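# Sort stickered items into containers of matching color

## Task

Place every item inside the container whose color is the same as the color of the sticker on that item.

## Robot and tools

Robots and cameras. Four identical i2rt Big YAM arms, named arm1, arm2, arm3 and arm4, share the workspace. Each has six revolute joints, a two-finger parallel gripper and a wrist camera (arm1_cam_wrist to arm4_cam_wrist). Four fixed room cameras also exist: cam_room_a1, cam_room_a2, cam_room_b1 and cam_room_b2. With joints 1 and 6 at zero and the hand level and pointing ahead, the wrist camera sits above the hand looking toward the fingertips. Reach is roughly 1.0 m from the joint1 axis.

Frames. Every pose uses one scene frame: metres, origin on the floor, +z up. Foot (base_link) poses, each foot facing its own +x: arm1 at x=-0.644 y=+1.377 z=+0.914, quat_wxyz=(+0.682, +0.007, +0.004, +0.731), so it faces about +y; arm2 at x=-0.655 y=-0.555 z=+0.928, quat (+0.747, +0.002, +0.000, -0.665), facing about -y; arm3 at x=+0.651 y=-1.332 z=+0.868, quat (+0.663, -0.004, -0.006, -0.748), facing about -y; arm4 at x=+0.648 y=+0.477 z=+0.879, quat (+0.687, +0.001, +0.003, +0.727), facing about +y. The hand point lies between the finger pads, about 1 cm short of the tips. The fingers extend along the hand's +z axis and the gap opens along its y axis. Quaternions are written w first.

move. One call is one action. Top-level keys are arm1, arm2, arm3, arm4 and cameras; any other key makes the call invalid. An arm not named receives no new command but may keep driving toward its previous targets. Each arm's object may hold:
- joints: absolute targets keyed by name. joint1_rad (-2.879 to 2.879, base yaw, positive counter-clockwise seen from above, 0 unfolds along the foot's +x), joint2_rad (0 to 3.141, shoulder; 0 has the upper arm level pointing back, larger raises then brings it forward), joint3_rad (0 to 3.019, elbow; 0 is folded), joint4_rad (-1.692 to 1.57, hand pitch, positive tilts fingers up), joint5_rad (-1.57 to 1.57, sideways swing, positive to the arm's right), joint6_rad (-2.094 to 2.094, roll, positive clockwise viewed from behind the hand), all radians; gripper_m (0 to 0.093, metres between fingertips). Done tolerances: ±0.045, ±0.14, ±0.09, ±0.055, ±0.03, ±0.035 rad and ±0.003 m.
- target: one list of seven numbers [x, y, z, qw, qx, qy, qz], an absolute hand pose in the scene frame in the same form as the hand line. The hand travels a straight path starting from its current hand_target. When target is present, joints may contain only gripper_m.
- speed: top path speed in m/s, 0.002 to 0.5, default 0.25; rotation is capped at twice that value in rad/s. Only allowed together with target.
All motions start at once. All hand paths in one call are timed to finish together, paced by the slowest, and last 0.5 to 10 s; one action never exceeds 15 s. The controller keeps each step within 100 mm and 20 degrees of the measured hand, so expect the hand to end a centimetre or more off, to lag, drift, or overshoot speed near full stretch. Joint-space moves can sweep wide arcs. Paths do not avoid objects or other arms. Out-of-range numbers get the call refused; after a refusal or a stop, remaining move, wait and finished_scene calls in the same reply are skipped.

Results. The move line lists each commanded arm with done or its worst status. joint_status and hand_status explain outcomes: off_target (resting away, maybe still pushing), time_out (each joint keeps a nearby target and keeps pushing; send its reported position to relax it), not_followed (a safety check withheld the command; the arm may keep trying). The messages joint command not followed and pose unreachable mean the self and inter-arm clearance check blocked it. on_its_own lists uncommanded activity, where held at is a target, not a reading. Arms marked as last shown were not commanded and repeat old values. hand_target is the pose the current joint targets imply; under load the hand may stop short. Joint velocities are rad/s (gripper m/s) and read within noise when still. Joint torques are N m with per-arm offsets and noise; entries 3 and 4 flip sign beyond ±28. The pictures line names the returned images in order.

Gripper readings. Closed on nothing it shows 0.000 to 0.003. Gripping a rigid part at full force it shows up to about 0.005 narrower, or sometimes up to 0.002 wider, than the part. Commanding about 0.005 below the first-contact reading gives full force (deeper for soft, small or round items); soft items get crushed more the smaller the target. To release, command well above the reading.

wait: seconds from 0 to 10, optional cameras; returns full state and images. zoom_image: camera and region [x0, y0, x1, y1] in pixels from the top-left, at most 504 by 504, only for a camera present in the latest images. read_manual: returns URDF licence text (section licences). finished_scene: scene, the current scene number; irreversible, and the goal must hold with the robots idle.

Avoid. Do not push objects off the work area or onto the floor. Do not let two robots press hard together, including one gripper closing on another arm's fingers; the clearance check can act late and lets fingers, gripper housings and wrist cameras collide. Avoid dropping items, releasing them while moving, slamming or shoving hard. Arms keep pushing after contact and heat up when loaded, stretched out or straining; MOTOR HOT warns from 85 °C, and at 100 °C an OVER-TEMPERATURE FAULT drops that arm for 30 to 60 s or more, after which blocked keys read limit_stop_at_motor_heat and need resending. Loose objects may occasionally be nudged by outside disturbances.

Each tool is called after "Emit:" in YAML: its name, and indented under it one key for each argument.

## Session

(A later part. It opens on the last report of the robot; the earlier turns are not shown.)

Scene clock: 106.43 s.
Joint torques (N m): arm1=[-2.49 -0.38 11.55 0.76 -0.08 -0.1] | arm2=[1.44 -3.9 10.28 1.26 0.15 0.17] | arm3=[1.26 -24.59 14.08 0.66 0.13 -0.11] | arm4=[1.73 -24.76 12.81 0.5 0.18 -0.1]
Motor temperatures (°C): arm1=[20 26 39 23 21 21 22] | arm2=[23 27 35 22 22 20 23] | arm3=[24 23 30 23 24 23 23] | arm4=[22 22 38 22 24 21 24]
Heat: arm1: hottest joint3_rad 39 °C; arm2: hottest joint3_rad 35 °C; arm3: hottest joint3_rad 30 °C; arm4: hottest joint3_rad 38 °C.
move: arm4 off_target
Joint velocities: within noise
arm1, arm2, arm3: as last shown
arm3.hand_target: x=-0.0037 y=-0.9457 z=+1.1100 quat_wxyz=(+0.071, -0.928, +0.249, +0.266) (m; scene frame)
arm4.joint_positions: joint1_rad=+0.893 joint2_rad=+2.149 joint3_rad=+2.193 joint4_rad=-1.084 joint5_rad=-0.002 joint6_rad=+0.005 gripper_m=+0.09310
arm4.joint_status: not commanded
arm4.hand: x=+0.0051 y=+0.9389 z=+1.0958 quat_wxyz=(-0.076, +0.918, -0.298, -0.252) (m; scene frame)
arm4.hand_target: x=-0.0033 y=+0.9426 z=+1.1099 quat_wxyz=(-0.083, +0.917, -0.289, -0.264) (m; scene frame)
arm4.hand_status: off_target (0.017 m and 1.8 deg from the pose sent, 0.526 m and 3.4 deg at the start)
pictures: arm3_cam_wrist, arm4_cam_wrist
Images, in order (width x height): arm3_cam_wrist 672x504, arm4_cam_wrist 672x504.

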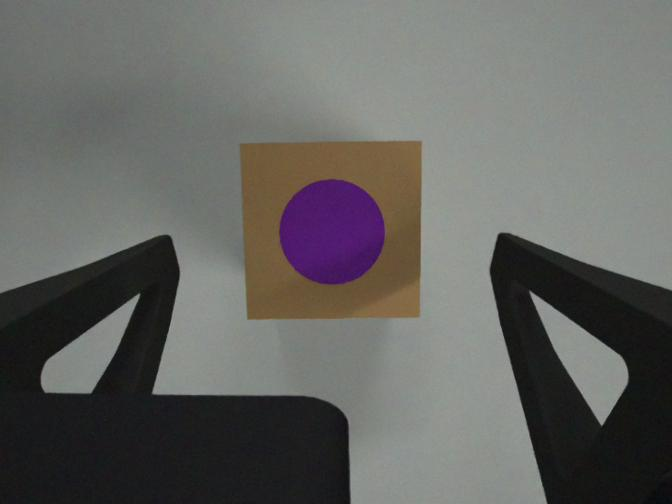

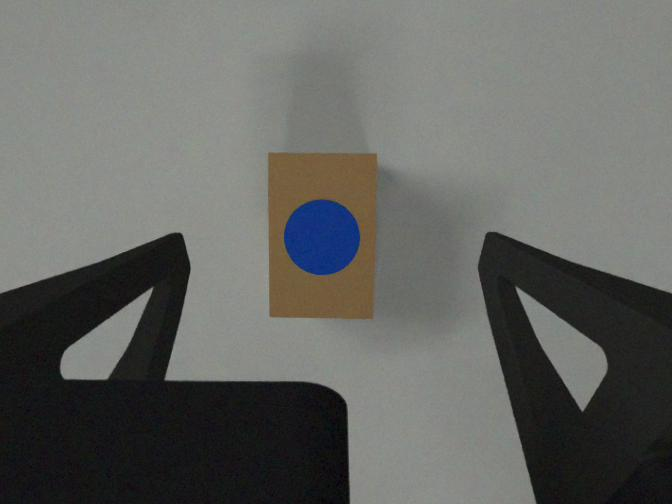

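Emit:
move:
  arm3: {"target":[0.003,-0.955,0.988,0.067,-0.933,0.25,0.25],"speed":0.3}
  arm4: {"target":[0.008,0.931,0.985,0.078,-0.921,0.291,0.247],"speed":0.3}
  cameras: []

Emit:
move:
  arm3: {"joints":{"gripper_m":0.03}}
  arm4: {"joints":{"gripper_m":0.03}}
  cameras: []

Emit:
move:
  arm3: {"target":[0.003,-0.955,1.1,0.067,-0.933,0.25,0.25],"speed":0.4}
  arm4: {"target":[0.008,0.931,1.1,0.078,-0.921,0.291,0.247],"speed":0.4}
  cameras: []

Emit:
move:
  arm3: {"target":[0.36,-1.155,1.13,0.067,-0.933,0.25,0.25],"speed":0.5}
  arm4: {"target":[0.378,0.666,1.13,0.078,-0.921,0.291,0.247],"speed":0.5}
  cameras: []

Emit:
move:
  arm3: {"joints":{"joint1_rad":1.785,"joint2_rad":0.7,"joint3_rad":0.76,"joint4_rad":-1.107,"joint5_rad":0,"joint6_rad":0}}
  arm4: {"joints":{"joint1_rad":-1.914,"joint2_rad":0.7,"joint3_rad":0.76,"joint4_rad":-1.107,"joint5_rad":0,"joint6_rad":0}}
  cameras: ["arm3_cam_wrist","arm4_cam_wrist"]

Emit:
move:
  arm3: {"target":[1.195,-1.28,0.85,0.2586,-0.0421,0.965,0.0113],"speed":0.5}
  arm4: {"target":[1.13,0.338,0.85,0.2578,0.0842,0.9622,-0.0226],"speed":0.5}
  cameras: ["arm3_cam_wrist","arm4_cam_wrist"]

Emit:
move:
  arm3: {"target":[1.193,-1.28,0.725,0.2586,-0.0421,0.965,0.0113],"speed":0.2}
  arm4: {"target":[1.128,0.338,0.718,0.2578,0.0842,0.9622,-0.0226],"speed":0.2}
  cameras: ["arm3_cam_wrist","arm4_cam_wrist"]

Scene clock: 135.40 s.
Joint torques (N m): arm1=[-2.73 -0.79 11.69 0.75 -0.02 -0.06] | arm2=[1.44 -3.9 10.26 1.24 0.15 0.19] | arm3=[1.44 -20.84 7.79 1.37 0.07 -0.12] | arm4=[0.5 -22.71 8.31 1.18 0.09 0.01]
Motor temperatures (°C): arm1=[20 25 39 23 21 21 21] | arm2=[23 26 34 22 22 20 23] | arm3=[24 24 31 23 24 23 23] | arm4=[22 26 39 22 24 21 24]
Heat: arm1: hottest joint3_rad 39 °C; arm2: hottest joint3_rad 34 °C; arm3: hottest joint3_rad 31 °C; arm4: hottest joint3_rad 39 °C.
move: arm3 off_target; arm4 off_target
Joint velocities: within noise
arm1, arm2: as last shown
arm3.joint_positions: joint1_rad=-1.971 joint2_rad=+2.006 joint3_rad=+1.796 joint4_rad=-0.786 joint5_rad=+0.009 joint6_rad=+0.004 gripper_m=+0.09306
arm3.joint_status: not commanded
arm3.hand: x=+0.0008 y=-0.9542 z=+1.0208 quat_wxyz=(+0.071, -0.926, +0.252, +0.271) (m; scene frame)
arm3.hand_target: x=+0.0039 y=-0.9556 z=+0.9885 quat_wxyz=(+0.067, -0.933, +0.250, +0.250) (m; scene frame)
arm3.hand_status: off_target (0.033 m and 2.5 deg from the pose sent, 0.093 m and 1.0 deg at the start)
arm4.joint_positions: joint1_rad=+0.904 joint2_rad=+2.132 joint3_rad=+1.937 joint4_rad=-0.827 joint5_rad=+0.004 joint6_rad=-0.001 gripper_m=+0.09304
arm4.joint_status: not commanded
arm4.hand: x=+0.0068 y=+0.9279 z=+1.0116 quat_wxyz=(-0.081, +0.918, -0.290, -0.260) (m; scene frame)
arm4.hand_target: x=+0.0087 y=+0.9303 z=+0.9851 quat_wxyz=(-0.078, +0.921, -0.291, -0.247) (m; scene frame)
arm4.hand_status: off_target (0.027 m and 1.5 deg from the pose sent, 0.111 m and 1.0 deg at the start)
pictures: none
No camera images: "cameras" was empty.

Scene clock: 136.03 s.
Joint torques (N m): arm1=[-2.61 -1.2 11.7 0.72 -0.07 -0.03] | arm2=[1.49 -3.84 10.29 1.24 0.15 0.17] | arm3=[1.61 -20.84 7.8 1.36 0.19 -0.12] | arm4=[1.08 -22.3 8.27 1.29 0 0.01]
Motor temperatures (°C): arm1=[20 25 39 23 21 21 21] | arm2=[23 26 34 22 22 20 23] | arm3=[24 24 31 23 24 23 23] | arm4=[22 26 39 22 24 21 24]
Heat: arm1: hottest joint3_rad 39 °C; arm2: hottest joint3_rad 34 °C; arm3: hottest joint3_rad 31 °C; arm4: hottest joint3_rad 39 °C.
move: arm3 off_target; arm4 off_target
Joint velocities: within noise
arm1, arm2: as last shown
arm3.joint_positions: joint1_rad=-1.971 joint2_rad=+2.006 joint3_rad=+1.796 joint4_rad=-0.785 joint5_rad=+0.006 joint6_rad=+0.004 gripper_m=+0.05278
arm3.joint_status: gripper_m off_target (ended at +0.05282, target +0.03000)
arm3.hand: x=+0.0005 y=-0.9546 z=+1.0208 quat_wxyz=(+0.069, -0.927, +0.251, +0.271) (m; scene frame)
arm3.hand_target: x=+0.0039 y=-0.9555 z=+0.9885 quat_wxyz=(+0.067, -0.933, +0.250, +0.250) (m; scene frame)
arm3.hand_status: not commanded
arm4.joint_positions: joint1_rad=+0.899 joint2_rad=+2.132 joint3_rad=+1.936 joint4_rad=-0.826 joint5_rad=+0.006 joint6_rad=-0.001 gripper_m=+0.04415
arm4.joint_status: gripper_m off_target (ended at +0.04418, target +0.03000)
arm4.hand: x=+0.0091 y=+0.9314 z=+1.0115 quat_wxyz=(-0.083, +0.917, -0.292, -0.259) (m; scene frame)
arm4.hand_target: x=+0.0086 y=+0.9305 z=+0.9853 quat_wxyz=(-0.078, +0.921, -0.291, -0.247) (m; scene frame)
arm4.hand_status: not commanded
pictures: none
No camera images: "cameras" was empty.

Scene clock: 137.20 s.
Joint torques (N m): arm1=[-2.55 -1.03 11.74 0.83 -0.01 -0.07] | arm2=[1.44 -3.84 10.28 1.26 0.15 0.18] | arm3=[1.67 -25.11 13.78 0.66 0.13 -0.09] | arm4=[0.85 -25.99 12.15 0.5 0.01 0.02]
Motor temperatures (°C): arm1=[20 25 39 23 21 21 21] | arm2=[23 26 34 22 22 20 23] | arm3=[24 24 32 23 24 23 23] | arm4=[22 26 39 22 24 21 25]
Heat: arm1: hottest joint3_rad 39 °C; arm2: hottest joint3_rad 34 °C; arm3: hottest joint3_rad 32 °C; arm4: hottest joint3_rad 39 °C.
move: arm3 off_target; arm4 off_target
Joint velocities: within noise
arm1, arm2: as last shown
arm1.hand_target: x=-0.3799 y=+1.1860 z=+1.1400 quat_wxyz=(-0.246, -0.298, -0.919, +0.080) (m; scene frame)
arm3.joint_positions: joint1_rad=-1.971 joint2_rad=+2.003 joint3_rad=+1.947 joint4_rad=-1.040 joint5_rad=+0.010 joint6_rad=+0.002 gripper_m=+0.05280
arm3.joint_status: not commanded
arm3.hand: x=+0.0134 y=-0.9608 z=+1.0674 quat_wxyz=(+0.059, -0.939, +0.254, +0.224) (m; scene frame)
arm3.hand_target: x=+0.0044 y=-0.9558 z=+1.1002 quat_wxyz=(+0.067, -0.933, +0.250, +0.250) (m; scene frame)
arm3.hand_status: off_target (0.035 m and 3.3 deg from the pose sent, 0.079 m and 2.6 deg at the start)
arm4.joint_positions: joint1_rad=+0.899 joint2_rad=+2.131 joint3_rad=+2.121 joint4_rad=-1.080 joint5_rad=+0.006 joint6_rad=-0.001 gripper_m=+0.04415
arm4.joint_status: not commanded
arm4.hand: x=+0.0158 y=+0.9271 z=+1.0737 quat_wxyz=(-0.072, +0.925, -0.295, -0.227) (m; scene frame)
arm4.hand_target: x=+0.0089 y=+0.9303 z=+1.0998 quat_wxyz=(-0.078, +0.921, -0.291, -0.247) (m; scene frame)
arm4.hand_status: off_target (0.028 m and 2.4 deg from the pose sent, 0.088 m and 1.6 deg at the start)
pictures: none
No camera images: "cameras" was empty.

Scene clock: 139.00 s.
Joint torques (N m): arm1=[-3.02 -0.67 11.59 0.95 -0.07 -0.02] | arm2=[1.49 -3.78 10.28 1.26 0.15 0.18] | arm3=[0.56 -4.6 9.26 0.84 -0.08 -0.13] | arm4=[1.32 -3.78 9.61 0.61 0.2 0.16]
Motor temperatures (°C): arm1=[20 25 39 23 21 21 21] | arm2=[23 26 34 22 22 20 23] | arm3=[24 24 32 23 24 23 23] | arm4=[22 26 39 22 24 21 25]
Heat: arm1: hottest joint3_rad 39 °C; arm2: hottest joint3_rad 34 °C; arm3: hottest joint3_rad 32 °C; arm4: hottest joint3_rad 39 °C.
move: arm3 done; arm4 done
Joint velocities: within noise
arm1, arm2: as last shown
arm3.joint_positions: joint1_rad=-1.971 joint2_rad=+0.873 joint3_rad=+0.911 joint4_rad=-1.067 joint5_rad=+0.007 joint6_rad=-0.006 gripper_m=+0.05280
arm3.joint_status: not commanded
arm3.hand: x=+0.3575 y=-1.1578 z=+1.1332 quat_wxyz=(+0.067, -0.932, +0.248, +0.255) (m; scene frame)
arm3.hand_target: x=+0.3600 y=-1.1551 z=+1.1299 quat_wxyz=(+0.067, -0.933, +0.250, +0.250) (m; scene frame)
arm3.hand_status: done (0.005 m and 0.7 deg from the pose sent, 0.402 m and 3.3 deg at the start)
arm4.joint_positions: joint1_rad=+0.908 joint2_rad=+0.847 joint3_rad=+0.854 joint4_rad=-1.045 joint5_rad=+0.008 joint6_rad=-0.001 gripper_m=+0.04415
arm4.joint_status: not commanded
arm4.hand: x=+0.3799 y=+0.6670 z=+1.1300 quat_wxyz=(-0.080, +0.920, -0.289, -0.252) (m; scene frame)
arm4.hand_target: x=+0.3781 y=+0.6660 z=+1.1301 quat_wxyz=(-0.078, +0.921, -0.291, -0.247) (m; scene frame)
arm4.hand_status: done (0.002 m and 0.7 deg from the pose sent, 0.450 m and 2.4 deg at the start)
pictures: none
No camera images: "cameras" was empty.

Scene clock: 141.57 s.
Joint torques (N m): arm1=[-2.61 -1.26 11.56 0.79 -0.04 -0.05] | arm2=[1.49 -3.9 10.26 1.28 0.16 0.17] | arm3=[1.96 -1.9 9.61 1.02 0.13 0] | arm4=[0.67 -1.61 10.06 0.58 -0.01 0.06]
Motor temperatures (°C): arm1=[20 25 39 23 21 21 21] | arm2=[23 26 34 22 22 20 23] | arm3=[24 24 32 23 24 23 23] | arm4=[22 26 39 22 24 21 25]
Heat: arm1: hottest joint3_rad 39 °C; arm2: hottest joint3_rad 34 °C; arm3: hottest joint3_rad 32 °C; arm4: hottest joint3_rad 39 °C.
move: arm3 done; arm4 done
Joint velocities: within noise
arm1, arm2: as last shown
arm3.joint_positions: joint1_rad=+1.775 joint2_rad=+0.700 joint3_rad=+0.758 joint4_rad=-1.107 joint5_rad=-0.002 joint6_rad=-0.005 gripper_m=+0.05289
arm3.joint_status: all done
arm3.hand: x=+0.9295 y=-1.3051 z=+1.1032 quat_wxyz=(-0.258, +0.045, -0.965, -0.005) (m; scene frame)
arm3.hand_target: x=+0.9297 y=-1.3027 z=+1.1040 quat_wxyz=(-0.259, +0.047, -0.965, -0.005) (m; scene frame)
arm3.hand_status: not commanded
arm4.joint_positions: joint1_rad=-1.912 joint2_rad=+0.698 joint3_rad=+0.745 joint4_rad=-1.102 joint5_rad=+0.002 joint6_rad=-0.001 gripper_m=+0.04428
arm4.joint_status: all done
arm4.hand: x=+0.9155 y=+0.3991 z=+1.1079 quat_wxyz=(-0.250, -0.136, -0.958, +0.039) (m; scene frame)
arm4.hand_target: x=+0.9176 y=+0.3985 z=+1.1144 quat_wxyz=(-0.254, -0.137, -0.957, +0.039) (m; scene frame)
arm4.hand_status: not commanded
pictures: arm3_cam_wrist, arm4_cam_wrist
Images, in order (width x height): arm3_cam_wrist 672x504, arm4_cam_wrist 672x504.

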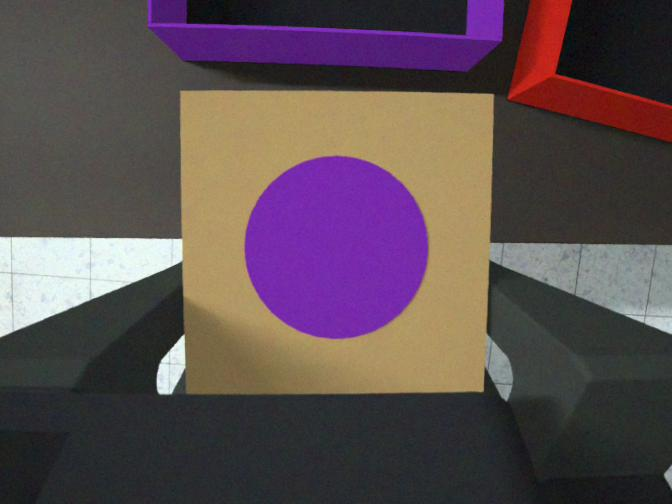

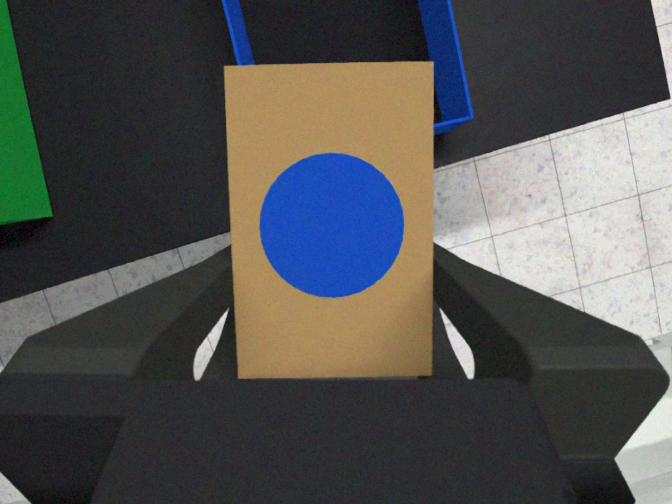

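Scene clock: 143.07 s.
Joint torques (N m): arm1=[-3.31 -1.03 11.51 0.84 -0.02 -0.06] | arm2=[1.55 -3.9 10.26 1.29 0.15 0.18] | arm3=[1.55 -16.79 9.17 1.55 -0.06 0.03] | arm4=[0.15 -14.04 7.72 1.44 -0.09 -0.11]
Motor temperatures (°C): arm1=[20 25 39 23 21 21 21] | arm2=[23 26 34 22 22 20 23] | arm3=[24 24 32 23 24 23 23] | arm4=[22 25 39 22 24 21 25]
Heat: arm1: hottest joint3_rad 39 °C; arm2: hottest joint3_rad 34 °C; arm3: hottest joint3_rad 32 °C; arm4: hottest joint3_rad 39 °C.
move: arm3 off_target; arm4 off_target
Joint velocities: within noise
arm1: as last shown
arm2.joint_positions: joint1_rad=+0.931 joint2_rad=+0.845 joint3_rad=+0.777 joint4_rad=-0.938 joint5_rad=+0.003 joint6_rad=-0.009 gripper_m=+0.09293
arm2.joint_status: not commanded
arm2.hand: x=-0.3667 y=-0.7237 z=+1.1533 quat_wxyz=(-0.269, -0.245, -0.929, +0.073) (m; scene frame)
arm2.hand_target: x=-0.3702 y=-0.7190 z=+1.1402 quat_wxyz=(-0.250, -0.248, -0.933, +0.067) (m; scene frame)
arm2.hand_status: not commanded
arm3.joint_positions: joint1_rad=+1.775 joint2_rad=+1.804 joint3_rad=+0.900 joint4_rad=-0.206 joint5_rad=-0.007 joint6_rad=+0.004 gripper_m=+0.05289
arm3.joint_status: not commanded
arm3.hand: x=+1.1703 y=-1.2878 z=+0.8304 quat_wxyz=(-0.228, +0.041, -0.973, -0.007) (m; scene frame)
arm3.hand_target: x=+1.1938 y=-1.2801 z=+0.8508 quat_wxyz=(-0.259, +0.042, -0.965, -0.011) (m; scene frame)
arm3.hand_status: off_target (0.033 m and 3.6 deg from the pose sent, 0.368 m and 0.8 deg at the start)
arm4.joint_positions: joint1_rad=-1.923 joint2_rad=+1.738 joint3_rad=+0.769 joint4_rad=-0.130 joint5_rad=-0.064 joint6_rad=-0.095 gripper_m=+0.04427
arm4.joint_status: not commanded
arm4.hand: x=+1.1094 y=+0.3474 z=+0.8362 quat_wxyz=(-0.233, -0.090, -0.968, +0.017) (m; scene frame)
arm4.hand_target: x=+1.1291 y=+0.3382 z=+0.8505 quat_wxyz=(-0.258, -0.084, -0.962, +0.023) (m; scene frame)
arm4.hand_status: off_target (0.026 m and 3.1 deg from the pose sent, 0.341 m and 6.4 deg at the start)
pictures: arm3_cam_wrist, arm4_cam_wrist
Images, in order (width x height): arm3_cam_wrist 672x504, arm4_cam_wrist 672x504.

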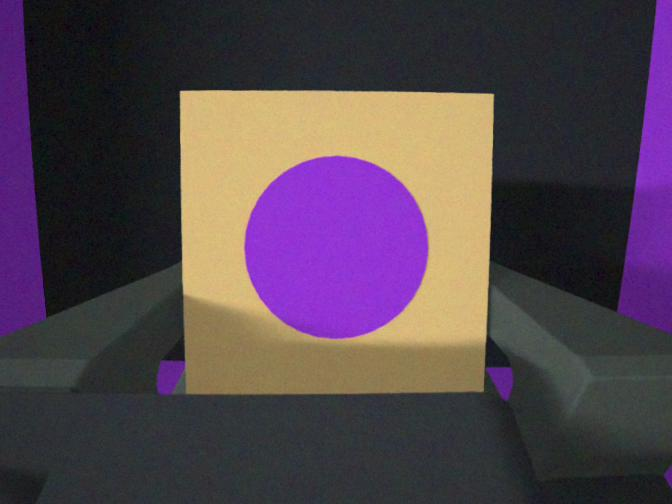

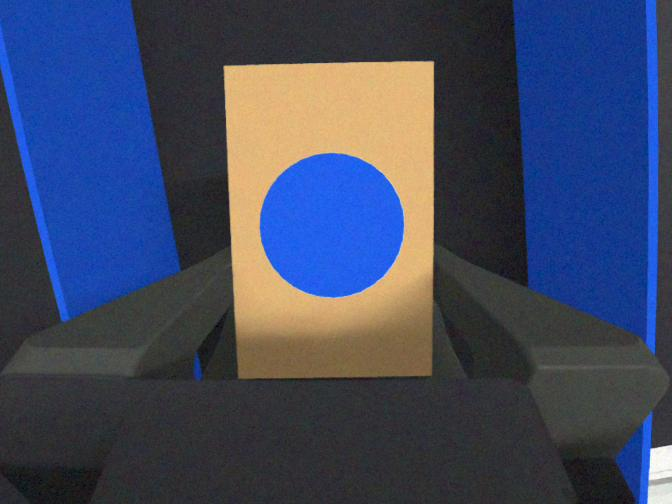

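Scene clock: 144.30 s.
Joint torques (N m): arm1=[-2.9 -1.2 11.66 0.88 -0.06 -0.05] | arm2=[1.44 -3.84 10.3 1.28 0.15 0.18] | arm3=[1.9 -13.57 6.16 1.35 0.14 -0.01] | arm4=[0.44 -12.51 3.88 1.14 -0.1 -0.09]
Motor temperatures (°C): arm1=[20 25 39 23 21 21 21] | arm2=[23 26 34 22 22 20 23] | arm3=[24 24 32 23 24 23 24] | arm4=[22 25 39 22 24 21 25]
Heat: arm1: hottest joint3_rad 39 °C; arm2: hottest joint3_rad 34 °C; arm3: hottest joint3_rad 32 °C; arm4: hottest joint3_rad 39 °C.
move: arm3 off_target; arm4 off_target
Joint velocities: within noise
arm1.joint_positions: joint1_rad=-2.265 joint2_rad=+0.820 joint3_rad=+0.790 joint4_rad=-0.988 joint5_rad=-0.009 joint6_rad=+0.004 gripper_m=+0.09297
arm1.joint_status: not commanded
arm1.hand: x=-0.3769 y=+1.1879 z=+1.1424 quat_wxyz=(-0.254, -0.296, -0.917, +0.081) (m; scene frame)
arm1.hand_target: x=-0.3799 y=+1.1860 z=+1.1400 quat_wxyz=(-0.246, -0.298, -0.919, +0.080) (m; scene frame)
arm1.hand_status: not commanded
arm2: as last shown
arm3.joint_positions: joint1_rad=+1.775 joint2_rad=+2.056 joint3_rad=+0.909 joint4_rad=+0.117 joint5_rad=-0.010 joint6_rad=+0.011 gripper_m=+0.05289
arm3.joint_status: not commanded
arm3.hand: x=+1.1912 y=-1.2868 z=+0.7421 quat_wxyz=(-0.267, +0.038, -0.963, -0.011) (m; scene frame)
arm3.hand_target: x=+1.1921 y=-1.2802 z=+0.7255 quat_wxyz=(-0.259, +0.042, -0.965, -0.011) (m; scene frame)
arm3.hand_status: off_target (0.019 m and 1.1 deg from the pose sent, 0.108 m and 3.6 deg at the start)
arm4.joint_positions: joint1_rad=-1.923 joint2_rad=+2.060 joint3_rad=+0.800 joint4_rad=+0.241 joint5_rad=-0.064 joint6_rad=-0.099 gripper_m=+0.04427
arm4.joint_status: not commanded
arm4.hand: x=+1.1333 y=+0.3396 z=+0.7371 quat_wxyz=(-0.271, -0.086, -0.959, +0.025) (m; scene frame)
arm4.hand_target: x=+1.1272 y=+0.3383 z=+0.7187 quat_wxyz=(-0.258, -0.084, -0.962, +0.023) (m; scene frame)
arm4.hand_status: off_target (0.020 m and 1.6 deg from the pose sent, 0.120 m and 3.1 deg at the start)
pictures: arm3_cam_wrist, arm4_cam_wrist
Images, in order (width x height): arm3_cam_wrist 672x504, arm4_cam_wrist 672x504.

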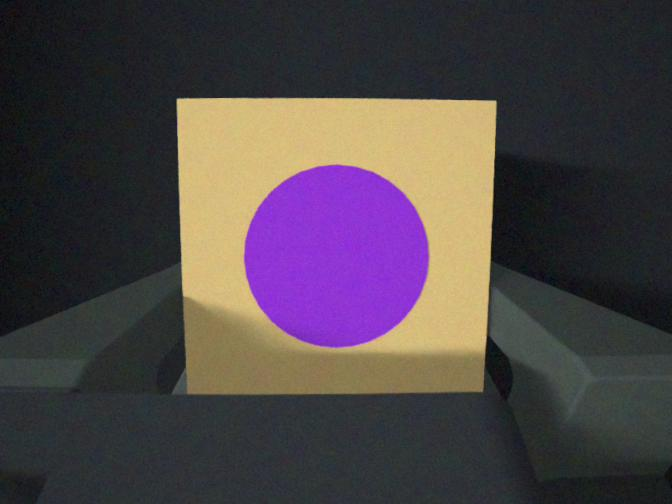

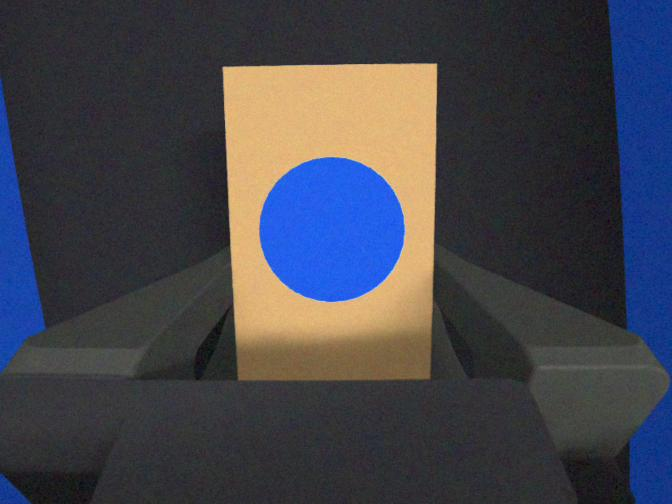

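Emit:
move:
  arm3: {"target":[1.191,-1.286,0.741,0.2586,-0.0421,0.965,0.0113],"speed":0.1,"joints":{"gripper_m":0.093}}
  arm4: {"target":[1.132,0.339,0.736,0.2578,0.0842,0.9622,-0.0226],"speed":0.1,"joints":{"gripper_m":0.093}}
  cameras: []

Emit:
move:
  arm3: {"target":[1.185,-1.286,0.88,0.2586,-0.0421,0.965,0.0113],"speed":0.4}
  arm4: {"target":[1.125,0.339,0.88,0.2578,0.0842,0.9622,-0.0226],"speed":0.4}
  cameras: ["arm3_cam_wrist","arm4_cam_wrist"]

Scene clock: 150.10 s.
Joint torques (N m): arm1=[-2.84 -0.44 11.48 0.88 -0.03 -0.08] | arm2=[1.49 -3.9 10.28 1.29 0.15 0.18] | arm3=[1.08 -17.2 5.12 0.21 -0.05 -0.12] | arm4=[0.38 -16.38 3.85 0.16 0.12 0.01]
Motor temperatures (°C): arm1=[20 25 39 23 21 21 21] | arm2=[23 26 34 22 22 20 23] | arm3=[24 25 31 23 24 23 24] | arm4=[22 25 38 22 24 21 25]
Heat: arm1: hottest joint3_rad 39 °C; arm2: hottest joint3_rad 34 °C; arm3: hottest joint3_rad 31 °C; arm4: hottest joint3_rad 38 °C.
move: arm3 done; arm4 done
Joint velocities: within noise
arm1, arm2: as last shown
arm3.joint_positions: joint1_rad=+1.775 joint2_rad=+2.055 joint3_rad=+0.910 joint4_rad=+0.111 joint5_rad=-0.011 joint6_rad=+0.012 gripper_m=+0.09296
arm3.joint_status: all done
arm3.hand: x=+1.1908 y=-1.2866 z=+0.7423 quat_wxyz=(-0.265, +0.038, -0.963, -0.011) (m; scene frame)
arm3.hand_target: x=+1.1910 y=-1.2860 z=+0.7410 quat_wxyz=(-0.259, +0.042, -0.965, -0.011) (m; scene frame)
arm3.hand_status: done (0.001 m and 0.9 deg from the pose sent, 0.001 m and 1.1 deg at the start)
arm4.joint_positions: joint1_rad=-1.923 joint2_rad=+2.058 joint3_rad=+0.804 joint4_rad=+0.221 joint5_rad=-0.068 joint6_rad=-0.102 gripper_m=+0.09292
arm4.joint_status: all done
arm4.hand: x=+1.1325 y=+0.3409 z=+0.7366 quat_wxyz=(-0.265, -0.083, -0.960, +0.022) (m; scene frame)
arm4.hand_target: x=+1.1319 y=+0.3391 z=+0.7359 quat_wxyz=(-0.258, -0.084, -0.962, +0.023) (m; scene frame)
arm4.hand_status: done (0.002 m and 0.8 deg from the pose sent, 0.002 m and 1.6 deg at the start)
pictures: none
No camera images: "cameras" was empty.

Scene clock: 151.33 s.
Joint torques (N m): arm1=[-2.67 -0.44 11.6 0.95 -0.06 -0.07] | arm2=[1.55 -3.9 10.28 1.26 0.15 0.18] | arm3=[0.97 -14.39 8.64 0.72 -0.07 -0.12] | arm4=[0.26 -11.75 7.56 0.49 -0.01 -0.04]
Motor temperatures (°C): arm1=[20 25 39 23 21 21 21] | arm2=[23 26 34 22 22 20 23] | arm3=[24 25 31 23 24 23 24] | arm4=[22 25 38 22 24 21 25]
Heat: arm1: hottest joint3_rad 39 °C; arm2: hottest joint3_rad 34 °C; arm3: hottest joint3_rad 31 °C; arm4: hottest joint3_rad 38 °C.
move: arm3 done; arm4 done
Joint velocities: within noise
arm1, arm2: as last shown
arm3.joint_positions: joint1_rad=+1.775 joint2_rad=+1.705 joint3_rad=+0.905 joint4_rad=-0.255 joint5_rad=-0.012 joint6_rad=+0.009 gripper_m=+0.09296
arm3.joint_status: not commanded
arm3.hand: x=+1.1760 y=-1.2858 z=+0.8763 quat_wxyz=(-0.255, +0.039, -0.966, -0.011) (m; scene frame)
arm3.hand_target: x=+1.1848 y=-1.2861 z=+0.8800 quat_wxyz=(-0.259, +0.042, -0.965, -0.011) (m; scene frame)
arm3.hand_status: done (0.010 m and 0.6 deg from the pose sent, 0.138 m and 0.9 deg at the start)
arm4.joint_positions: joint1_rad=-1.925 joint2_rad=+1.635 joint3_rad=+0.787 joint4_rad=-0.187 joint5_rad=-0.068 joint6_rad=-0.102 gripper_m=+0.09292
arm4.joint_status: not commanded
arm4.hand: x=+1.1214 y=+0.3439 z=+0.8836 quat_wxyz=(-0.263, -0.085, -0.961, +0.022) (m; scene frame)
arm4.hand_target: x=+1.1249 y=+0.3389 z=+0.8801 quat_wxyz=(-0.258, -0.084, -0.962, +0.023) (m; scene frame)
arm4.hand_status: done (0.007 m and 0.7 deg from the pose sent, 0.143 m and 0.8 deg at the start)
pictures: arm3_cam_wrist, arm4_cam_wrist
Images, in order (width x height): arm3_cam_wrist 672x504, arm4_cam_wrist 672x504.

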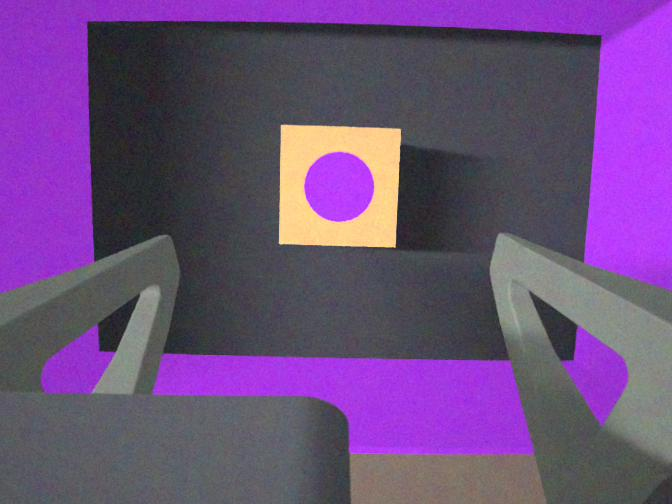

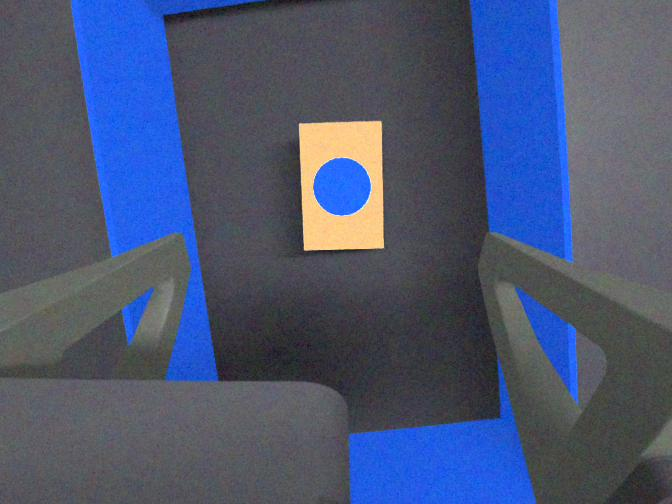

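Both items are in their boxes.

Emit:
finished_scene:
  scene: 2

The scene is finished: the task was done.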